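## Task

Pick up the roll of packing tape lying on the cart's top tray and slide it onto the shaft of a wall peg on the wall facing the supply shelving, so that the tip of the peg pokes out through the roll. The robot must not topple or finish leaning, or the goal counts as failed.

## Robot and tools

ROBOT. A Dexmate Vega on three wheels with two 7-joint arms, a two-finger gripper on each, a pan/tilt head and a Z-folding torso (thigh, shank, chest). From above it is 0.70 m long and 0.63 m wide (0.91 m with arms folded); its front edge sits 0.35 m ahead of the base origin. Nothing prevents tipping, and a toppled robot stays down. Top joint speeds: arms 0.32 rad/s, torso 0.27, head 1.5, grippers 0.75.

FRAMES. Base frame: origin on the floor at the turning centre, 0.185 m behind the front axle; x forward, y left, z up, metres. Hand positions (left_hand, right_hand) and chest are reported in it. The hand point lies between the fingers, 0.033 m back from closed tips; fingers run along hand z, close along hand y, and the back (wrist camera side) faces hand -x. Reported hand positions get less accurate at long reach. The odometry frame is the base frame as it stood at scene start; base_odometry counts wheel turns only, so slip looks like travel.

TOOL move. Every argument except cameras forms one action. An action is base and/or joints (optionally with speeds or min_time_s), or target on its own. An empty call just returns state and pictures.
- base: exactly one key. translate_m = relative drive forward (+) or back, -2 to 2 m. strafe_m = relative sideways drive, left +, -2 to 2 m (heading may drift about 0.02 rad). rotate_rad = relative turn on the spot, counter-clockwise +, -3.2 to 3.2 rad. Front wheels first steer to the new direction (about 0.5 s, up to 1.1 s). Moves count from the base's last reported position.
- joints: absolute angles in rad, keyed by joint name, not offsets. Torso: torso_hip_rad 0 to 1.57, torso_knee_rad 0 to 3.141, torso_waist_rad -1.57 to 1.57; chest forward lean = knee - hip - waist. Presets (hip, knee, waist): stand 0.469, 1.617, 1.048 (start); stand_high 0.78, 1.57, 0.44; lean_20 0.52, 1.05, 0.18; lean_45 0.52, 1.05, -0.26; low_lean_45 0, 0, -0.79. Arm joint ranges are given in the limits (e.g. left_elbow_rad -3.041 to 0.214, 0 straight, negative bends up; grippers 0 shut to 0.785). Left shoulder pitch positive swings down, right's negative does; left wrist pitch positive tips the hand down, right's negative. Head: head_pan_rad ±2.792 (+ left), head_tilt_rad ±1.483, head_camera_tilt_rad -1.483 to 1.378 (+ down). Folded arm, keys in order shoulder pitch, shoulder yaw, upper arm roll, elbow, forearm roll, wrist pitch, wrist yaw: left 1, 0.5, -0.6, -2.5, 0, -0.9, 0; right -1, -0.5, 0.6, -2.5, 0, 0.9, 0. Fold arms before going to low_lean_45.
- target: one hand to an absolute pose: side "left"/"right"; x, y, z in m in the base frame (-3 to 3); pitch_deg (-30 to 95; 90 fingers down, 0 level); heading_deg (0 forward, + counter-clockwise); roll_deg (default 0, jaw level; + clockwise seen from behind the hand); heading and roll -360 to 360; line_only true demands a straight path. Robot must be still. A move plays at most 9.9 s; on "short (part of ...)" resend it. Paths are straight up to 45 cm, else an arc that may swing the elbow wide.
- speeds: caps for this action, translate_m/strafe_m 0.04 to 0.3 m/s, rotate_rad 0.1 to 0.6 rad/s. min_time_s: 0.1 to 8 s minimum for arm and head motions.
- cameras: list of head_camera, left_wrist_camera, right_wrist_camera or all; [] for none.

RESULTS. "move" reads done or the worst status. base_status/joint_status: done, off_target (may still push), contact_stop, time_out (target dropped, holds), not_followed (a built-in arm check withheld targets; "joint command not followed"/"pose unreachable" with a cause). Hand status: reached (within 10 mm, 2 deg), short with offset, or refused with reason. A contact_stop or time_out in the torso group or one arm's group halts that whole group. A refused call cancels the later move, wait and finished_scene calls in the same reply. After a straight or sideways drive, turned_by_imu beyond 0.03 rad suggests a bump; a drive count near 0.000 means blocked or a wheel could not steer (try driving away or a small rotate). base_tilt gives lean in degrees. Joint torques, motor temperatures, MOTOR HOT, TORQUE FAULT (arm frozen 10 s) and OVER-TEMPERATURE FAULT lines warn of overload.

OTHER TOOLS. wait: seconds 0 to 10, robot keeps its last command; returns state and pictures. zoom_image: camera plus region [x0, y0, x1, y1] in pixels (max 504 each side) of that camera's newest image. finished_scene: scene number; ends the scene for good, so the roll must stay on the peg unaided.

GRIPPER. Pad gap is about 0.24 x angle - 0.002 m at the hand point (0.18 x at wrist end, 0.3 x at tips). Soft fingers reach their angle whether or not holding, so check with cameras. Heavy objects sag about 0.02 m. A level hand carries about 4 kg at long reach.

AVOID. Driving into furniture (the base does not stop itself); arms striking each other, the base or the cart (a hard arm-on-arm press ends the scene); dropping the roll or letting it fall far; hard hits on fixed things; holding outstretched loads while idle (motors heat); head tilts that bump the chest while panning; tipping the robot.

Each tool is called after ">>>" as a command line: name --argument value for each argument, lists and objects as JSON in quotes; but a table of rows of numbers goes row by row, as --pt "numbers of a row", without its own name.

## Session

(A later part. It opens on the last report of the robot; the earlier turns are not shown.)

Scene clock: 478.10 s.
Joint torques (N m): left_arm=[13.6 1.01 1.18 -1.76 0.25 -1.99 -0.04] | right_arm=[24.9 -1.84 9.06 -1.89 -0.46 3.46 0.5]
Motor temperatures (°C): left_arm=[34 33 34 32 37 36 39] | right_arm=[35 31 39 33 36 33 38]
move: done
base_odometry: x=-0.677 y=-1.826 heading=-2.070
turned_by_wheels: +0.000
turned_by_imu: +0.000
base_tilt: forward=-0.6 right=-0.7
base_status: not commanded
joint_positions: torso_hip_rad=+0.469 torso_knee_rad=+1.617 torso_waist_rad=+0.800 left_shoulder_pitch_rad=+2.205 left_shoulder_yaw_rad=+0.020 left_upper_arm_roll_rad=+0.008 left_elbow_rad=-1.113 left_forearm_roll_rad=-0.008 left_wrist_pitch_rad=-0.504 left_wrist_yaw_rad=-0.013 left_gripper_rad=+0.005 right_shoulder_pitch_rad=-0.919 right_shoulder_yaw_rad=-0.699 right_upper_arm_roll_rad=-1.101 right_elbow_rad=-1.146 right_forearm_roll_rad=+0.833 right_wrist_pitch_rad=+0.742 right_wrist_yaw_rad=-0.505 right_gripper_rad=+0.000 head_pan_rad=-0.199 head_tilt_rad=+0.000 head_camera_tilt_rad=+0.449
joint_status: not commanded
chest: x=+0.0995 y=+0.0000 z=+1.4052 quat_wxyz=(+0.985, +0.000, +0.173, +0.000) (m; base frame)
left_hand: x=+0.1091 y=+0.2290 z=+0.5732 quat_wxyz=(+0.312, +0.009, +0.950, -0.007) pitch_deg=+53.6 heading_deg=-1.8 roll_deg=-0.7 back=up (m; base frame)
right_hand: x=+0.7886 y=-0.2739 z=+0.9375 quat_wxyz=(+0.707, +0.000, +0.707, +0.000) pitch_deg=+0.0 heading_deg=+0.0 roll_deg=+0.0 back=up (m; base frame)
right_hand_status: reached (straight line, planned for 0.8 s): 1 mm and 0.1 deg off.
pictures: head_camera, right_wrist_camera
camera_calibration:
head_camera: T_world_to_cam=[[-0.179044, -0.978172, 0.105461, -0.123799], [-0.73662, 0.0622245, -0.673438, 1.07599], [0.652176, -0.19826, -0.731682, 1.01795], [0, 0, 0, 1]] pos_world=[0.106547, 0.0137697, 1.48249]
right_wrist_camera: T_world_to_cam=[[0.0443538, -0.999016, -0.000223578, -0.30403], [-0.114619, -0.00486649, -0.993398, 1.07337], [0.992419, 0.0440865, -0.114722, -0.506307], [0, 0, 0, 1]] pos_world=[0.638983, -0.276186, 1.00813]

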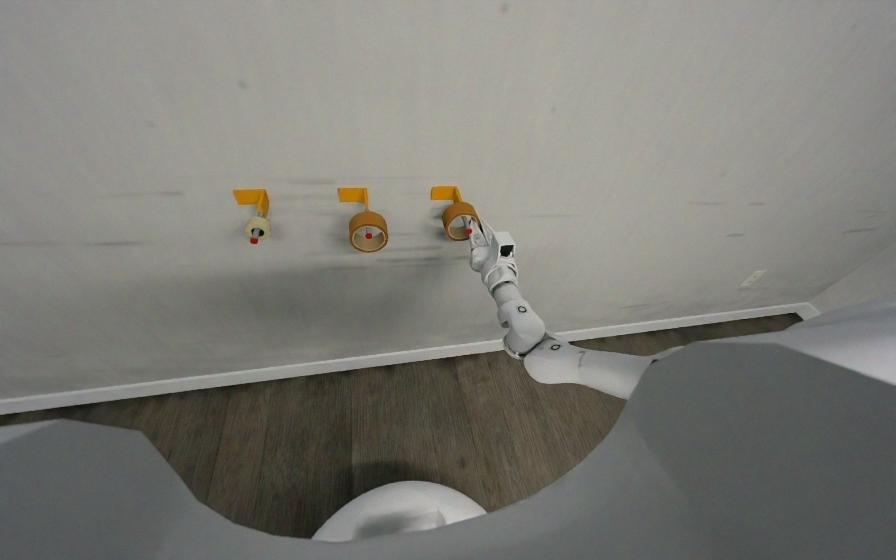

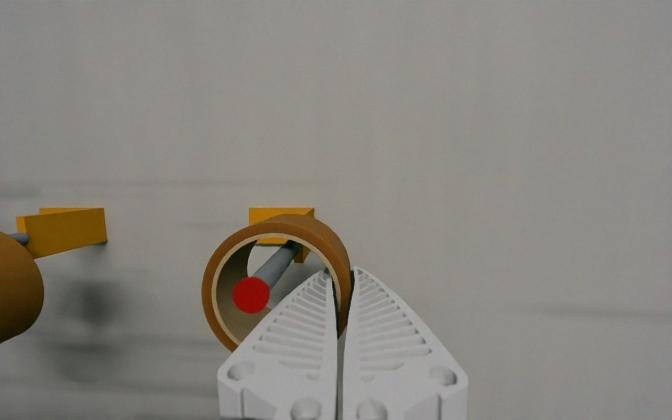

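>>> move --target '{"side":"right","x":0.790,"y":-0.274,"z":0.926,"pitch_deg":0,"heading_deg":0,"roll_deg":0,"line_only":true}' --cameras '["head_camera","right_wrist_camera"]'

>>> zoom_image --camera "right_wrist_camera" --region '[180, 150, 400, 330]'

>>> zoom_image --camera "head_camera" --region '[400, 160, 580, 340]'

Scene clock: 490.43 s.
Joint torques (N m): left_arm=[12.26 1.1 -0.61 -0.88 0.36 -1.87 -0.34] | right_arm=[24.19 -1.88 1.64 -1.07 -0.08 3.77 -0.26]
Motor temperatures (°C): left_arm=[34 33 33 32 37 36 38] | right_arm=[35 31 39 33 36 33 38]
move: done
base_odometry: x=-0.677 y=-1.826 heading=-2.070
turned_by_wheels: +0.000
turned_by_imu: +0.000
base_tilt: forward=-0.6 right=-0.7
base_status: not commanded
joint_positions: torso_hip_rad=+0.469 torso_knee_rad=+1.617 torso_waist_rad=+0.800 left_shoulder_pitch_rad=+2.205 left_shoulder_yaw_rad=+0.020 left_upper_arm_roll_rad=+0.008 left_elbow_rad=-1.113 left_forearm_roll_rad=-0.008 left_wrist_pitch_rad=-0.504 left_wrist_yaw_rad=-0.013 left_gripper_rad=+0.005 right_shoulder_pitch_rad=-0.914 right_shoulder_yaw_rad=-0.649 right_upper_arm_roll_rad=-1.101 right_elbow_rad=-1.055 right_forearm_roll_rad=+0.842 right_wrist_pitch_rad=+0.777 right_wrist_yaw_rad=-0.465 right_gripper_rad=+0.000 head_pan_rad=-0.199 head_tilt_rad=+0.000 head_camera_tilt_rad=+0.449
joint_status: not commanded
chest: x=+0.0995 y=+0.0000 z=+1.4052 quat_wxyz=(+0.985, +0.000, +0.173, +0.000) (m; base frame)
left_hand: x=+0.1091 y=+0.2290 z=+0.5732 quat_wxyz=(+0.312, +0.009, +0.950, -0.007) pitch_deg=+53.6 heading_deg=-1.8 roll_deg=-0.7 back=up (m; base frame)
right_hand: x=+0.7899 y=-0.2741 z=+0.9263 quat_wxyz=(+0.707, +0.000, +0.707, +0.000) pitch_deg=+0.0 heading_deg=+0.0 roll_deg=+0.0 back=up (m; base frame)
right_hand_status: reached (straight line, planned for 0.6 s): 0 mm and 0.0 deg off.
pictures: head_camera, right_wrist_camera
camera_calibration:
head_camera: T_world_to_cam=[[-0.179044, -0.978172, 0.105461, -0.123799], [-0.73662, 0.0622245, -0.673438, 1.07599], [0.652176, -0.19826, -0.731682, 1.01795], [0, 0, 0, 1]] pos_world=[0.106547, 0.0137697, 1.48249]
right_wrist_camera: T_world_to_cam=[[0.0439198, -0.999035, -0.000456486, -0.303778], [-0.114228, -0.00456778, -0.993444, 1.06226], [0.992483, 0.043684, -0.114318, -0.509331], [0, 0, 0, 1]] pos_world=[0.640184, -0.276383, 0.99693]

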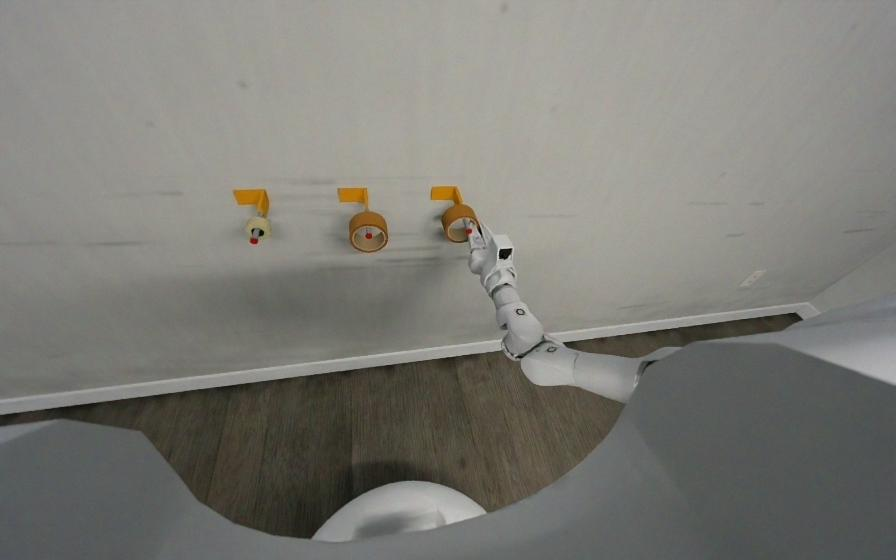

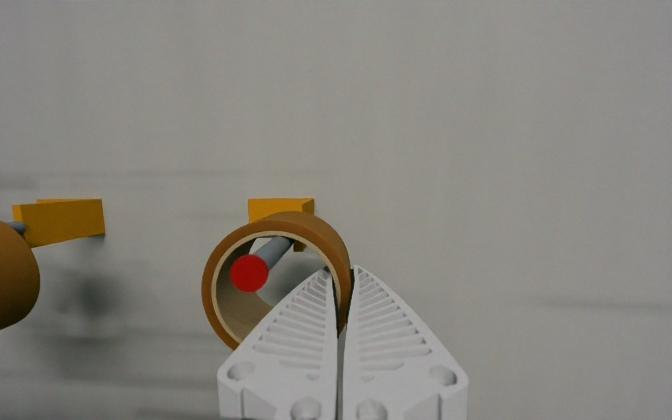

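Scaled by 2.291 from the camera's 672x420 image, which has a finer 960x600 frame.

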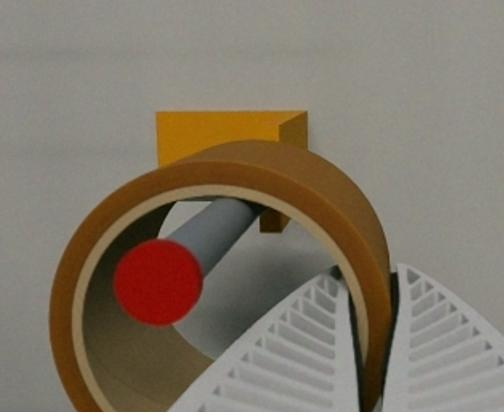

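Scaled by 2.800 from the camera's 896x560 image, which has a finer 960x600 frame.

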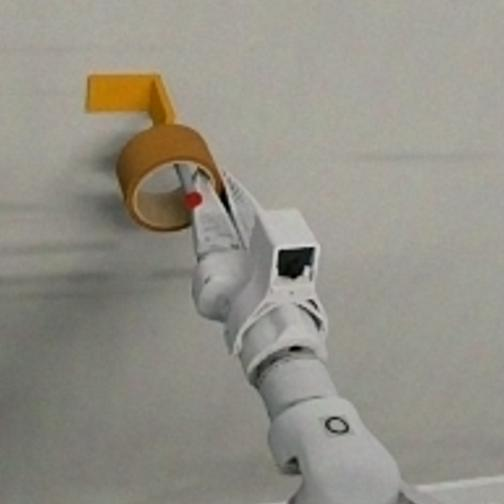

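>>> move --target '{"side":"right","x":0.790,"y":-0.274,"z":0.919,"pitch_deg":0,"heading_deg":0,"roll_deg":0,"line_only":true}' --cameras '["head_camera","right_wrist_camera"]'

>>> zoom_image --camera "right_wrist_camera" --region '[180, 150, 400, 330]'

Scene clock: 498.03 s.
Joint torques (N m): left_arm=[11.76 -0.9 0.51 -1.62 0.2 -2 0.26] | right_arm=[19.63 -3.35 7.19 0.18 0.81 1.43 -0.29]
Motor temperatures (°C): left_arm=[34 33 33 32 37 36 38] | right_arm=[35 31 39 33 36 33 38]
move: done
base_odometry: x=-0.677 y=-1.826 heading=-2.070
turned_by_wheels: +0.000
turned_by_imu: +0.000
base_tilt: forward=-0.6 right=-0.8
base_status: not commanded
joint_positions: torso_hip_rad=+0.469 torso_knee_rad=+1.617 torso_waist_rad=+0.800 left_shoulder_pitch_rad=+2.205 left_shoulder_yaw_rad=+0.020 left_upper_arm_roll_rad=+0.008 left_elbow_rad=-1.113 left_forearm_roll_rad=-0.008 left_wrist_pitch_rad=-0.504 left_wrist_yaw_rad=-0.013 left_gripper_rad=+0.005 right_shoulder_pitch_rad=-0.910 right_shoulder_yaw_rad=-0.617 right_upper_arm_roll_rad=-1.101 right_elbow_rad=-0.996 right_forearm_roll_rad=+0.849 right_wrist_pitch_rad=+0.800 right_wrist_yaw_rad=-0.438 right_gripper_rad=+0.000 head_pan_rad=-0.199 head_tilt_rad=+0.000 head_camera_tilt_rad=+0.449
joint_status: not commanded
chest: x=+0.0995 y=+0.0000 z=+1.4052 quat_wxyz=(+0.985, +0.000, +0.173, +0.000) (m; base frame)
left_hand: x=+0.1091 y=+0.2290 z=+0.5732 quat_wxyz=(+0.312, +0.009, +0.950, -0.007) pitch_deg=+53.6 heading_deg=-1.8 roll_deg=-0.7 back=up (m; base frame)
right_hand: x=+0.7898 y=-0.2737 z=+0.9194 quat_wxyz=(+0.707, +0.000, +0.707, +0.000) pitch_deg=+0.0 heading_deg=+0.0 roll_deg=+0.0 back=up (m; base frame)
right_hand_status: reached (straight line, planned for 0.5 s): 1 mm and 0.0 deg off.
pictures: head_camera, right_wrist_camera
camera_calibration:
head_camera: T_world_to_cam=[[-0.179044, -0.978172, 0.105461, -0.123799], [-0.73662, 0.0622245, -0.673438, 1.07599], [0.652176, -0.19826, -0.731682, 1.01795], [0, 0, 0, 1]] pos_world=[0.106547, 0.0137697, 1.48249]
right_wrist_camera: T_world_to_cam=[[0.0447144, -0.999, -0.000537629, -0.303804], [-0.11383, -0.00456025, -0.99349, 1.0551], [0.992494, 0.0444845, -0.11392, -0.510329], [0, 0, 0, 1]] pos_world=[0.640184, -0.275987, 0.989928]

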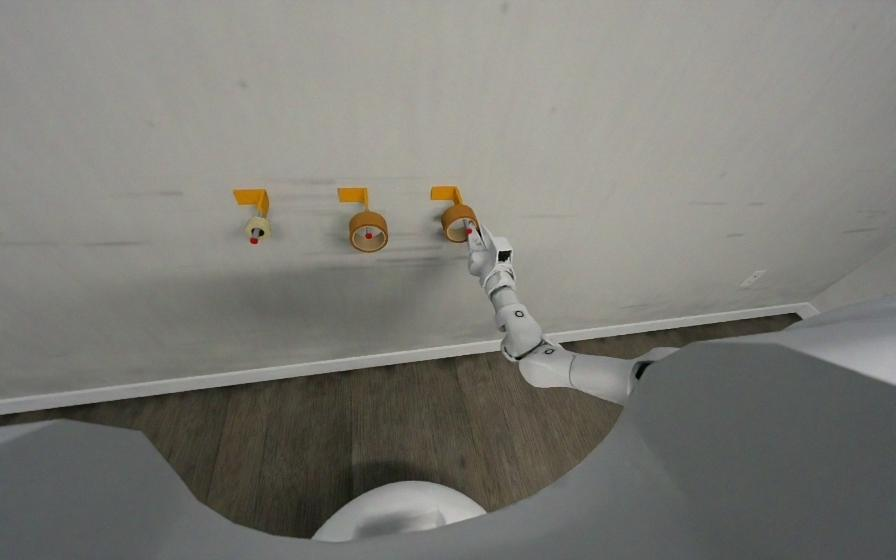

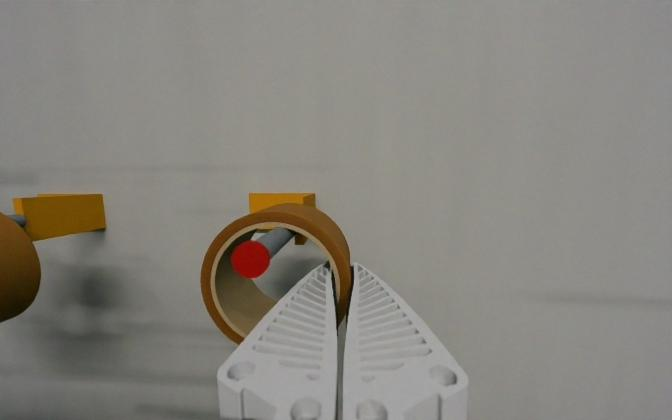

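Scaled by 2.291 from the camera's 672x420 image, which has a finer 960x600 frame.

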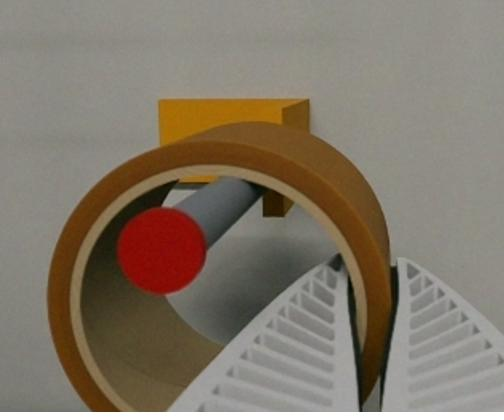

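>>> move --joints '{"right_gripper_rad":0.13}' --min_time_s 2.5 --cameras '["head_camera","right_wrist_camera"]'

>>> zoom_image --camera "right_wrist_camera" --region '[180, 150, 400, 330]'

>>> zoom_image --camera "head_camera" --region '[400, 160, 580, 340]'

"min_time_s" has no arm or head joint beside it: it slows only arm and head motions. Command such a joint too, or leave it out
Scene clock: 503.17 s.
Joint torques (N m): left_arm=[13.97 0.92 0.12 -1.21 0.11 -1.35 0.24] | right_arm=[20.03 -1.36 7.06 -0.96 0.89 1.31 -0.22]
Motor temperatures (°C): left_arm=[34 33 33 32 37 36 38] | right_arm=[35 30 39 33 36 33 38]
base_odometry: x=-0.677 y=-1.826 heading=-2.070
turned_by_wheels: +0.000
turned_by_imu: +0.000
base_tilt: forward=-0.5 right=-0.8
base_status: not commanded
joint_positions: torso_hip_rad=+0.469 torso_knee_rad=+1.617 torso_waist_rad=+0.800 left_shoulder_pitch_rad=+2.205 left_shoulder_yaw_rad=+0.020 left_upper_arm_roll_rad=+0.008 left_elbow_rad=-1.113 left_forearm_roll_rad=-0.008 left_wrist_pitch_rad=-0.504 left_wrist_yaw_rad=-0.013 left_gripper_rad=+0.005 right_shoulder_pitch_rad=-0.910 right_shoulder_yaw_rad=-0.615 right_upper_arm_roll_rad=-1.101 right_elbow_rad=-0.992 right_forearm_roll_rad=+0.850 right_wrist_pitch_rad=+0.801 right_wrist_yaw_rad=-0.436 right_gripper_rad=+0.000 head_pan_rad=-0.199 head_tilt_rad=+0.000 head_camera_tilt_rad=+0.449
joint_status: not commanded
chest: x=+0.0995 y=+0.0000 z=+1.4052 quat_wxyz=(+0.985, +0.000, +0.173, +0.000) (m; base frame)
left_hand: x=+0.1091 y=+0.2290 z=+0.5732 quat_wxyz=(+0.312, +0.009, +0.950, -0.007) pitch_deg=+53.6 heading_deg=-1.8 roll_deg=-0.7 back=up (m; base frame)
right_hand: x=+0.7898 y=-0.2736 z=+0.9190 quat_wxyz=(+0.707, +0.000, +0.707, +0.000) pitch_deg=+0.0 heading_deg=+0.0 roll_deg=+0.0 back=up (m; base frame)
right_hand_status: reached (straight line, planned for 0.5 s): 0 mm and 0.0 deg off.
pictures: none

Scaled by 2.291 from the camera's 672x420 image, which has a finer 960x600 frame.

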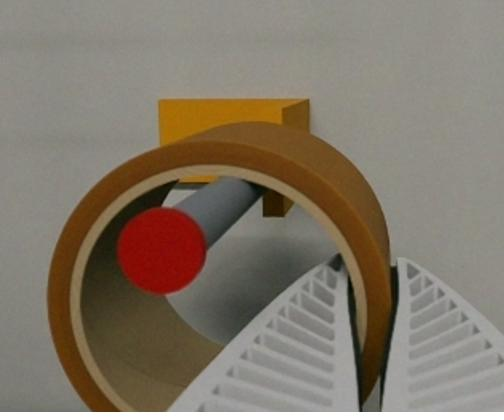

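Scaled by 2.800 from the camera's 896x560 image, which has a finer 960x600 frame.

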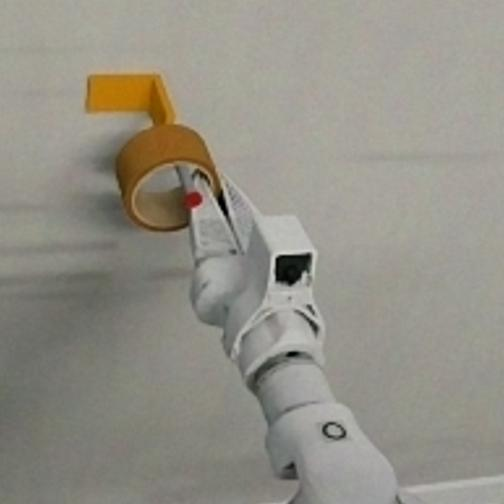

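>>> move --joints '{"right_gripper_rad":0.05}' --cameras '[]'

>>> move --joints '{"right_gripper_rad":0.1}' --cameras '["head_camera","right_wrist_camera"]'

>>> zoom_image --camera "right_wrist_camera" --region '[180, 150, 400, 330]'

>>> zoom_image --camera "head_camera" --region '[400, 160, 580, 340]'

Scene clock: 510.80 s.
Joint torques (N m): left_arm=[12.7 -0.96 1.37 -2.92 -0.15 -1.61 -0.03] | right_arm=[20.97 -3.35 7.37 -0.11 0.59 1.88 -0.4]
Motor temperatures (°C): left_arm=[34 33 33 31 37 36 38] | right_arm=[35 30 39 33 36 33 38]
move: done
base_odometry: x=-0.677 y=-1.826 heading=-2.070
turned_by_wheels: +0.000
turned_by_imu: +0.000
base_tilt: forward=-0.5 right=-0.8
base_status: not commanded
joint_positions: torso_hip_rad=+0.469 torso_knee_rad=+1.617 torso_waist_rad=+0.800 left_shoulder_pitch_rad=+2.205 left_shoulder_yaw_rad=+0.020 left_upper_arm_roll_rad=+0.008 left_elbow_rad=-1.113 left_forearm_roll_rad=-0.008 left_wrist_pitch_rad=-0.504 left_wrist_yaw_rad=-0.013 left_gripper_rad=+0.005 right_shoulder_pitch_rad=-0.910 right_shoulder_yaw_rad=-0.615 right_upper_arm_roll_rad=-1.101 right_elbow_rad=-0.992 right_forearm_roll_rad=+0.850 right_wrist_pitch_rad=+0.801 right_wrist_yaw_rad=-0.436 right_gripper_rad=+0.050 head_pan_rad=-0.199 head_tilt_rad=+0.000 head_camera_tilt_rad=+0.449
joint_status: all done
chest: x=+0.0995 y=+0.0000 z=+1.4052 quat_wxyz=(+0.985, +0.000, +0.173, +0.000) (m; base frame)
left_hand: x=+0.1091 y=+0.2290 z=+0.5732 quat_wxyz=(+0.312, +0.009, +0.950, -0.007) pitch_deg=+53.6 heading_deg=-1.8 roll_deg=-0.7 back=up (m; base frame)
right_hand: x=+0.7898 y=-0.2737 z=+0.9189 quat_wxyz=(+0.707, +0.000, +0.707, +0.000) pitch_deg=+0.0 heading_deg=+0.0 roll_deg=+0.0 back=up (m; base frame)
pictures: none
No camera images: "cameras" was empty.

Scene clock: 511.30 s.
Joint torques (N m): left_arm=[14.19 -2.19 1.88 -2.47 0 -1.95 0.24] | right_arm=[21.16 -3.91 6.94 -1.79 -0.16 2.76 -0.06]
Motor temperatures (°C): left_arm=[34 33 33 31 37 36 38] | right_arm=[35 30 39 33 36 33 38]
move: done
base_odometry: x=-0.677 y=-1.826 heading=-2.070
turned_by_wheels: +0.000
turned_by_imu: +0.000
base_tilt: forward=-0.6 right=-0.8
base_status: not commanded
joint_positions: torso_hip_rad=+0.469 torso_knee_rad=+1.617 torso_waist_rad=+0.800 left_shoulder_pitch_rad=+2.205 left_shoulder_yaw_rad=+0.020 left_upper_arm_roll_rad=+0.008 left_elbow_rad=-1.113 left_forearm_roll_rad=-0.008 left_wrist_pitch_rad=-0.504 left_wrist_yaw_rad=-0.013 left_gripper_rad=+0.005 right_shoulder_pitch_rad=-0.910 right_shoulder_yaw_rad=-0.615 right_upper_arm_roll_rad=-1.101 right_elbow_rad=-0.992 right_forearm_roll_rad=+0.850 right_wrist_pitch_rad=+0.801 right_wrist_yaw_rad=-0.436 right_gripper_rad=+0.100 head_pan_rad=-0.199 head_tilt_rad=+0.000 head_camera_tilt_rad=+0.449
joint_status: all done
chest: x=+0.0995 y=+0.0000 z=+1.4052 quat_wxyz=(+0.985, +0.000, +0.173, +0.000) (m; base frame)
left_hand: x=+0.1091 y=+0.2290 z=+0.5732 quat_wxyz=(+0.312, +0.009, +0.950, -0.007) pitch_deg=+53.6 heading_deg=-1.8 roll_deg=-0.7 back=up (m; base frame)
right_hand: x=+0.7898 y=-0.2738 z=+0.9187 quat_wxyz=(+0.707, +0.000, +0.707, +0.000) pitch_deg=+0.0 heading_deg=+0.0 roll_deg=+0.0 back=up (m; base frame)
pictures: head_camera, right_wrist_camera
camera_calibration:
head_camera: T_world_to_cam=[[-0.179044, -0.978172, 0.105461, -0.123817], [-0.73662, 0.0622245, -0.673438, 1.07592], [0.652176, -0.19826, -0.731682, 1.01802], [0, 0, 0, 1]] pos_world=[0.106447, 0.0137697, 1.48249]
right_wrist_camera: T_world_to_cam=[[0.0444315, -0.999012, -0.000416582, -0.303845], [-0.114233, -0.0046663, -0.993443, 1.05468], [0.99246, 0.0441878, -0.114327, -0.510049], [0, 0, 0, 1]] pos_world=[0.640183, -0.276086, 0.98933]

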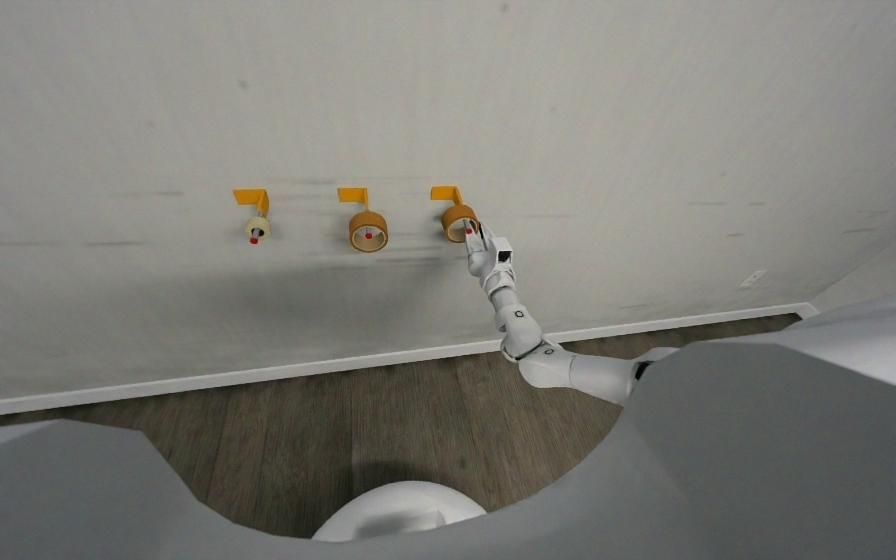

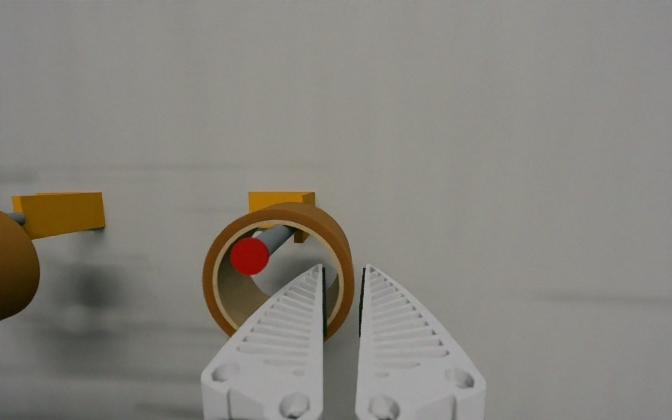

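Scaled by 2.291 from the camera's 672x420 image, which has a finer 960x600 frame.

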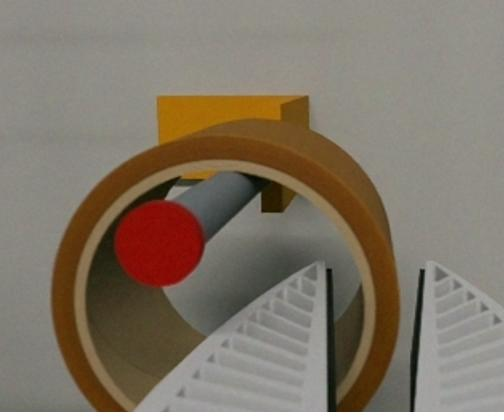

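Scaled by 2.800 from the camera's 896x560 image, which has a finer 960x600 frame.

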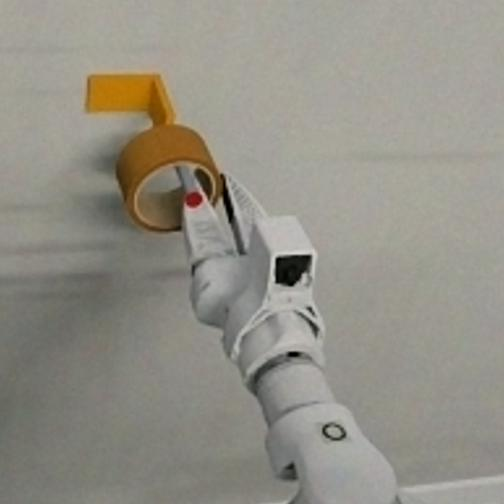

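>>> move --target '{"side":"right","x":0.660,"y":-0.276,"z":0.919,"pitch_deg":0,"heading_deg":0,"roll_deg":0,"line_only":true}' --cameras '["head_camera","right_wrist_camera"]'

>>> zoom_image --camera "right_wrist_camera" --region '[180, 150, 400, 330]'

>>> zoom_image --camera "head_camera" --region '[400, 160, 580, 340]'

Scene clock: 520.13 s.
Joint torques (N m): left_arm=[13.09 1.94 1.97 -0.8 -0.08 -1.34 0.3] | right_arm=[-1.87 -6 0.16 -4.2 -1.47 2.56 -0.5]
Motor temperatures (°C): left_arm=[34 33 33 31 37 36 38] | right_arm=[35 30 39 33 36 33 37]
move: done
base_odometry: x=-0.677 y=-1.826 heading=-2.070
turned_by_wheels: +0.000
turned_by_imu: -0.001
base_tilt: forward=-0.6 right=-1.0
base_status: not commanded
joint_positions: torso_hip_rad=+0.469 torso_knee_rad=+1.617 torso_waist_rad=+0.800 left_shoulder_pitch_rad=+2.205 left_shoulder_yaw_rad=+0.020 left_upper_arm_roll_rad=+0.008 left_elbow_rad=-1.113 left_forearm_roll_rad=-0.008 left_wrist_pitch_rad=-0.504 left_wrist_yaw_rad=-0.013 left_gripper_rad=+0.005 right_shoulder_pitch_rad=-1.158 right_shoulder_yaw_rad=-0.867 right_upper_arm_roll_rad=-1.134 right_elbow_rad=-1.392 right_forearm_roll_rad=+0.633 right_wrist_pitch_rad=+0.873 right_wrist_yaw_rad=-0.758 right_gripper_rad=+0.100 head_pan_rad=-0.199 head_tilt_rad=+0.000 head_camera_tilt_rad=+0.449
joint_status: not commanded
chest: x=+0.0995 y=+0.0000 z=+1.4052 quat_wxyz=(+0.985, +0.000, +0.173, +0.000) (m; base frame)
left_hand: x=+0.1091 y=+0.2290 z=+0.5732 quat_wxyz=(+0.312, +0.009, +0.950, -0.007) pitch_deg=+53.6 heading_deg=-1.8 roll_deg=-0.7 back=up (m; base frame)
right_hand: x=+0.6618 y=-0.2761 z=+0.9191 quat_wxyz=(+0.707, +0.000, +0.707, +0.000) pitch_deg=+0.0 heading_deg=+0.0 roll_deg=+0.0 back=up (m; base frame)
right_hand_status: reached (straight line, planned for 1.6 s): 2 mm and 0.0 deg off.
pictures: head_camera, right_wrist_camera
camera_calibration:
head_camera: T_world_to_cam=[[-0.179044, -0.978172, 0.105461, -0.123817], [-0.73662, 0.0622245, -0.673438, 1.07592], [0.652176, -0.19826, -0.731682, 1.01802], [0, 0, 0, 1]] pos_world=[0.106447, 0.0137697, 1.48249]
right_wrist_camera: T_world_to_cam=[[0.0437567, -0.999042, -0.000100023, -0.300324], [-0.113414, -0.0048679, -0.993536, 1.03995], [0.992584, 0.0434852, -0.113518, -0.383846], [0, 0, 0, 1]] pos_world=[0.512085, -0.278282, 0.989625]

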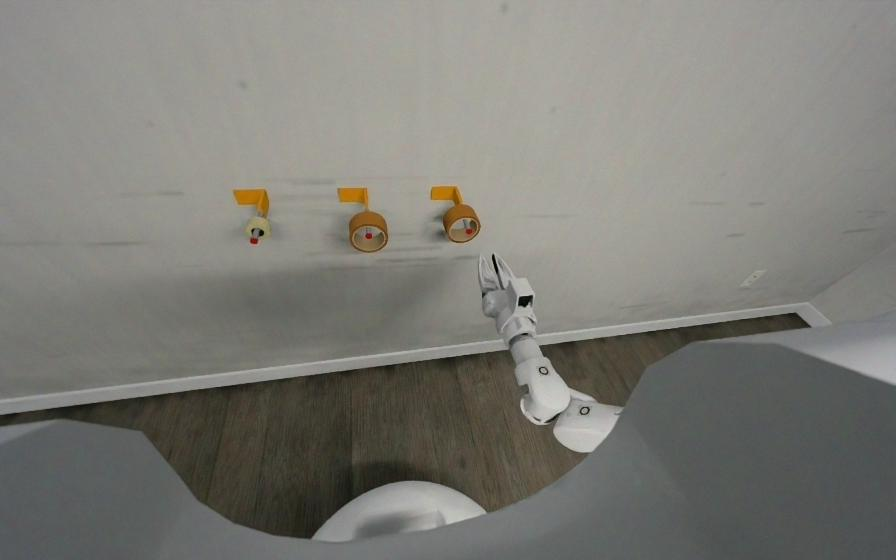

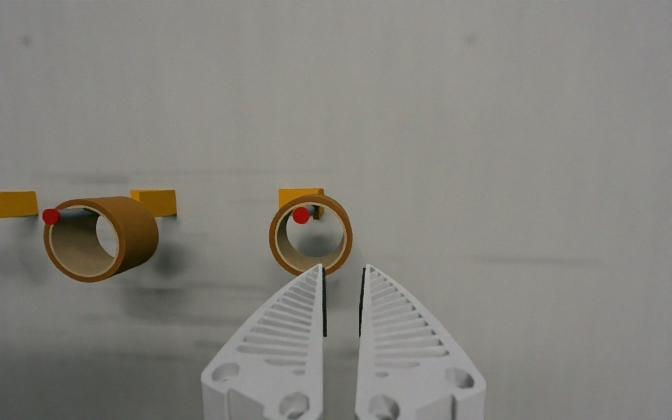

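Scaled by 2.291 from the camera's 672x420 image, which has a finer 960x600 frame.

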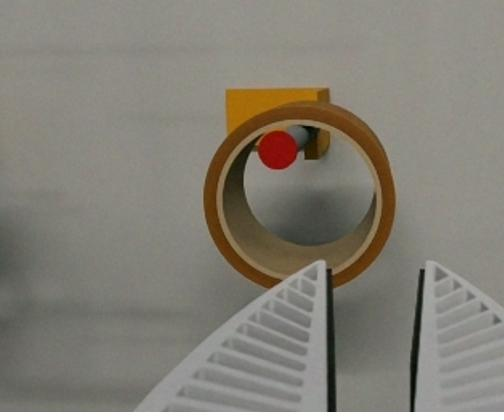

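Scaled by 2.800 from the camera's 896x560 image, which has a finer 960x600 frame.

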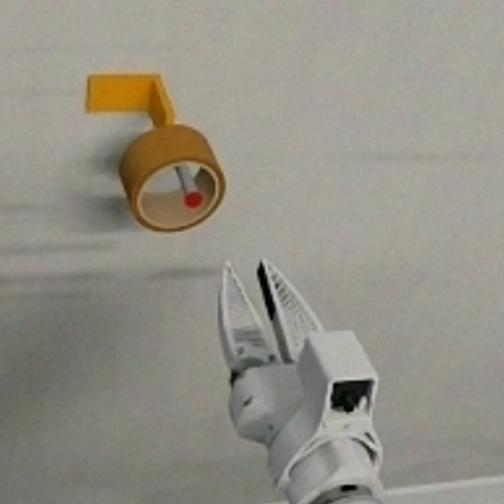

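>>> wait --seconds 0.5 --cameras '["head_camera","right_wrist_camera"]'

>>> zoom_image --camera "head_camera" --region '[320, 160, 500, 280]'

>>> zoom_image --camera "right_wrist_camera" --region '[180, 150, 400, 330]'

Scene clock: 525.40 s.
Joint torques (N m): left_arm=[12.67 0.16 0.85 -2.63 0.49 -0.91 0.3] | right_arm=[0.03 -6.7 0.09 -3.68 -1.21 3.69 -0.32]
Motor temperatures (°C): left_arm=[34 33 33 31 37 36 38] | right_arm=[34 30 39 33 36 33 37]
base_odometry: x=-0.677 y=-1.826 heading=-2.070
turned_by_wheels: +0.000
turned_by_imu: +0.000
base_tilt: forward=-0.6 right=-0.9
base_status: not commanded
joint_positions: torso_hip_rad=+0.469 torso_knee_rad=+1.617 torso_waist_rad=+0.800 left_shoulder_pitch_rad=+2.205 left_shoulder_yaw_rad=+0.020 left_upper_arm_roll_rad=+0.008 left_elbow_rad=-1.113 left_forearm_roll_rad=-0.008 left_wrist_pitch_rad=-0.504 left_wrist_yaw_rad=-0.013 left_gripper_rad=+0.005 right_shoulder_pitch_rad=-1.161 right_shoulder_yaw_rad=-0.869 right_upper_arm_roll_rad=-1.134 right_elbow_rad=-1.396 right_forearm_roll_rad=+0.630 right_wrist_pitch_rad=+0.874 right_wrist_yaw_rad=-0.762 right_gripper_rad=+0.100 head_pan_rad=-0.199 head_tilt_rad=+0.000 head_camera_tilt_rad=+0.449
joint_status: not commanded
chest: x=+0.0995 y=+0.0000 z=+1.4052 quat_wxyz=(+0.985, +0.000, +0.173, +0.000) (m; base frame)
left_hand: x=+0.1091 y=+0.2290 z=+0.5732 quat_wxyz=(+0.312, +0.009, +0.950, -0.007) pitch_deg=+53.6 heading_deg=-1.8 roll_deg=-0.7 back=up (m; base frame)
right_hand: x=+0.6603 y=-0.2761 z=+0.9192 quat_wxyz=(+0.707, +0.000, +0.707, +0.000) pitch_deg=+0.0 heading_deg=+0.0 roll_deg=+0.0 back=up (m; base frame)
right_hand_status: reached (straight line, planned for 1.6 s): 0 mm and 0.0 deg off.
wait: 0.50 s; at rest from the start
pictures: head_camera, right_wrist_camera
camera_calibration:
head_camera: T_world_to_cam=[[-0.179044, -0.978172, 0.105461, -0.123817], [-0.73662, 0.0622245, -0.673438, 1.07592], [0.652176, -0.19826, -0.731682, 1.01802], [0, 0, 0, 1]] pos_world=[0.106447, 0.0137697, 1.48249]
right_wrist_camera: T_world_to_cam=[[0.0438202, -0.999039, -0.000413585, -0.299979], [-0.113525, -0.00456819, -0.993525, 1.04001], [0.992568, 0.0435834, -0.113617, -0.382212], [0, 0, 0, 1]] pos_world=[0.510585, -0.278282, 0.989726]

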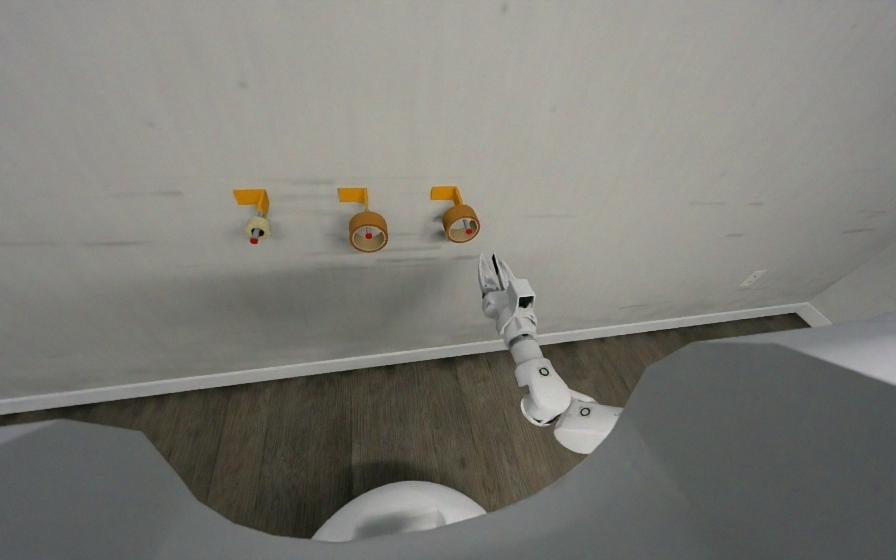

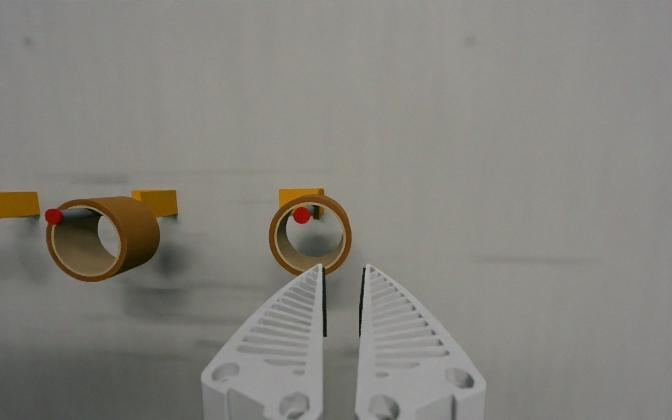

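Scaled by 2.800 from the camera's 896x560 image, which has a finer 960x600 frame.

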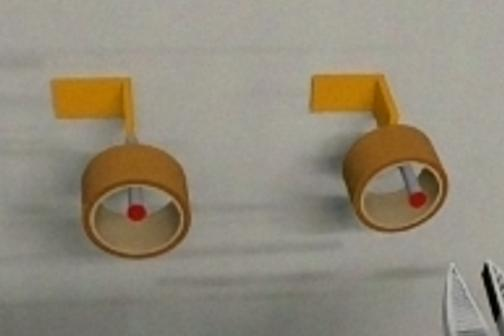

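Scaled by 2.291 from the camera's 672x420 image, which has a finer 960x600 frame.

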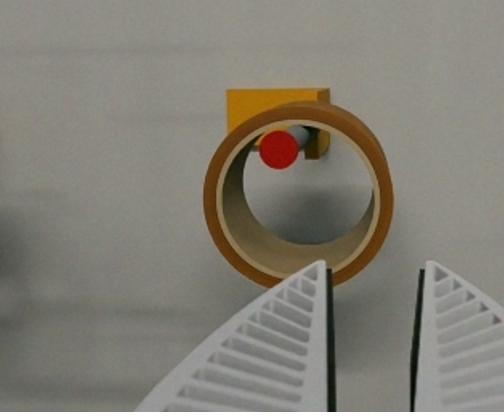

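>>> finished_scene --scene 1

The scene is finished: the task was done.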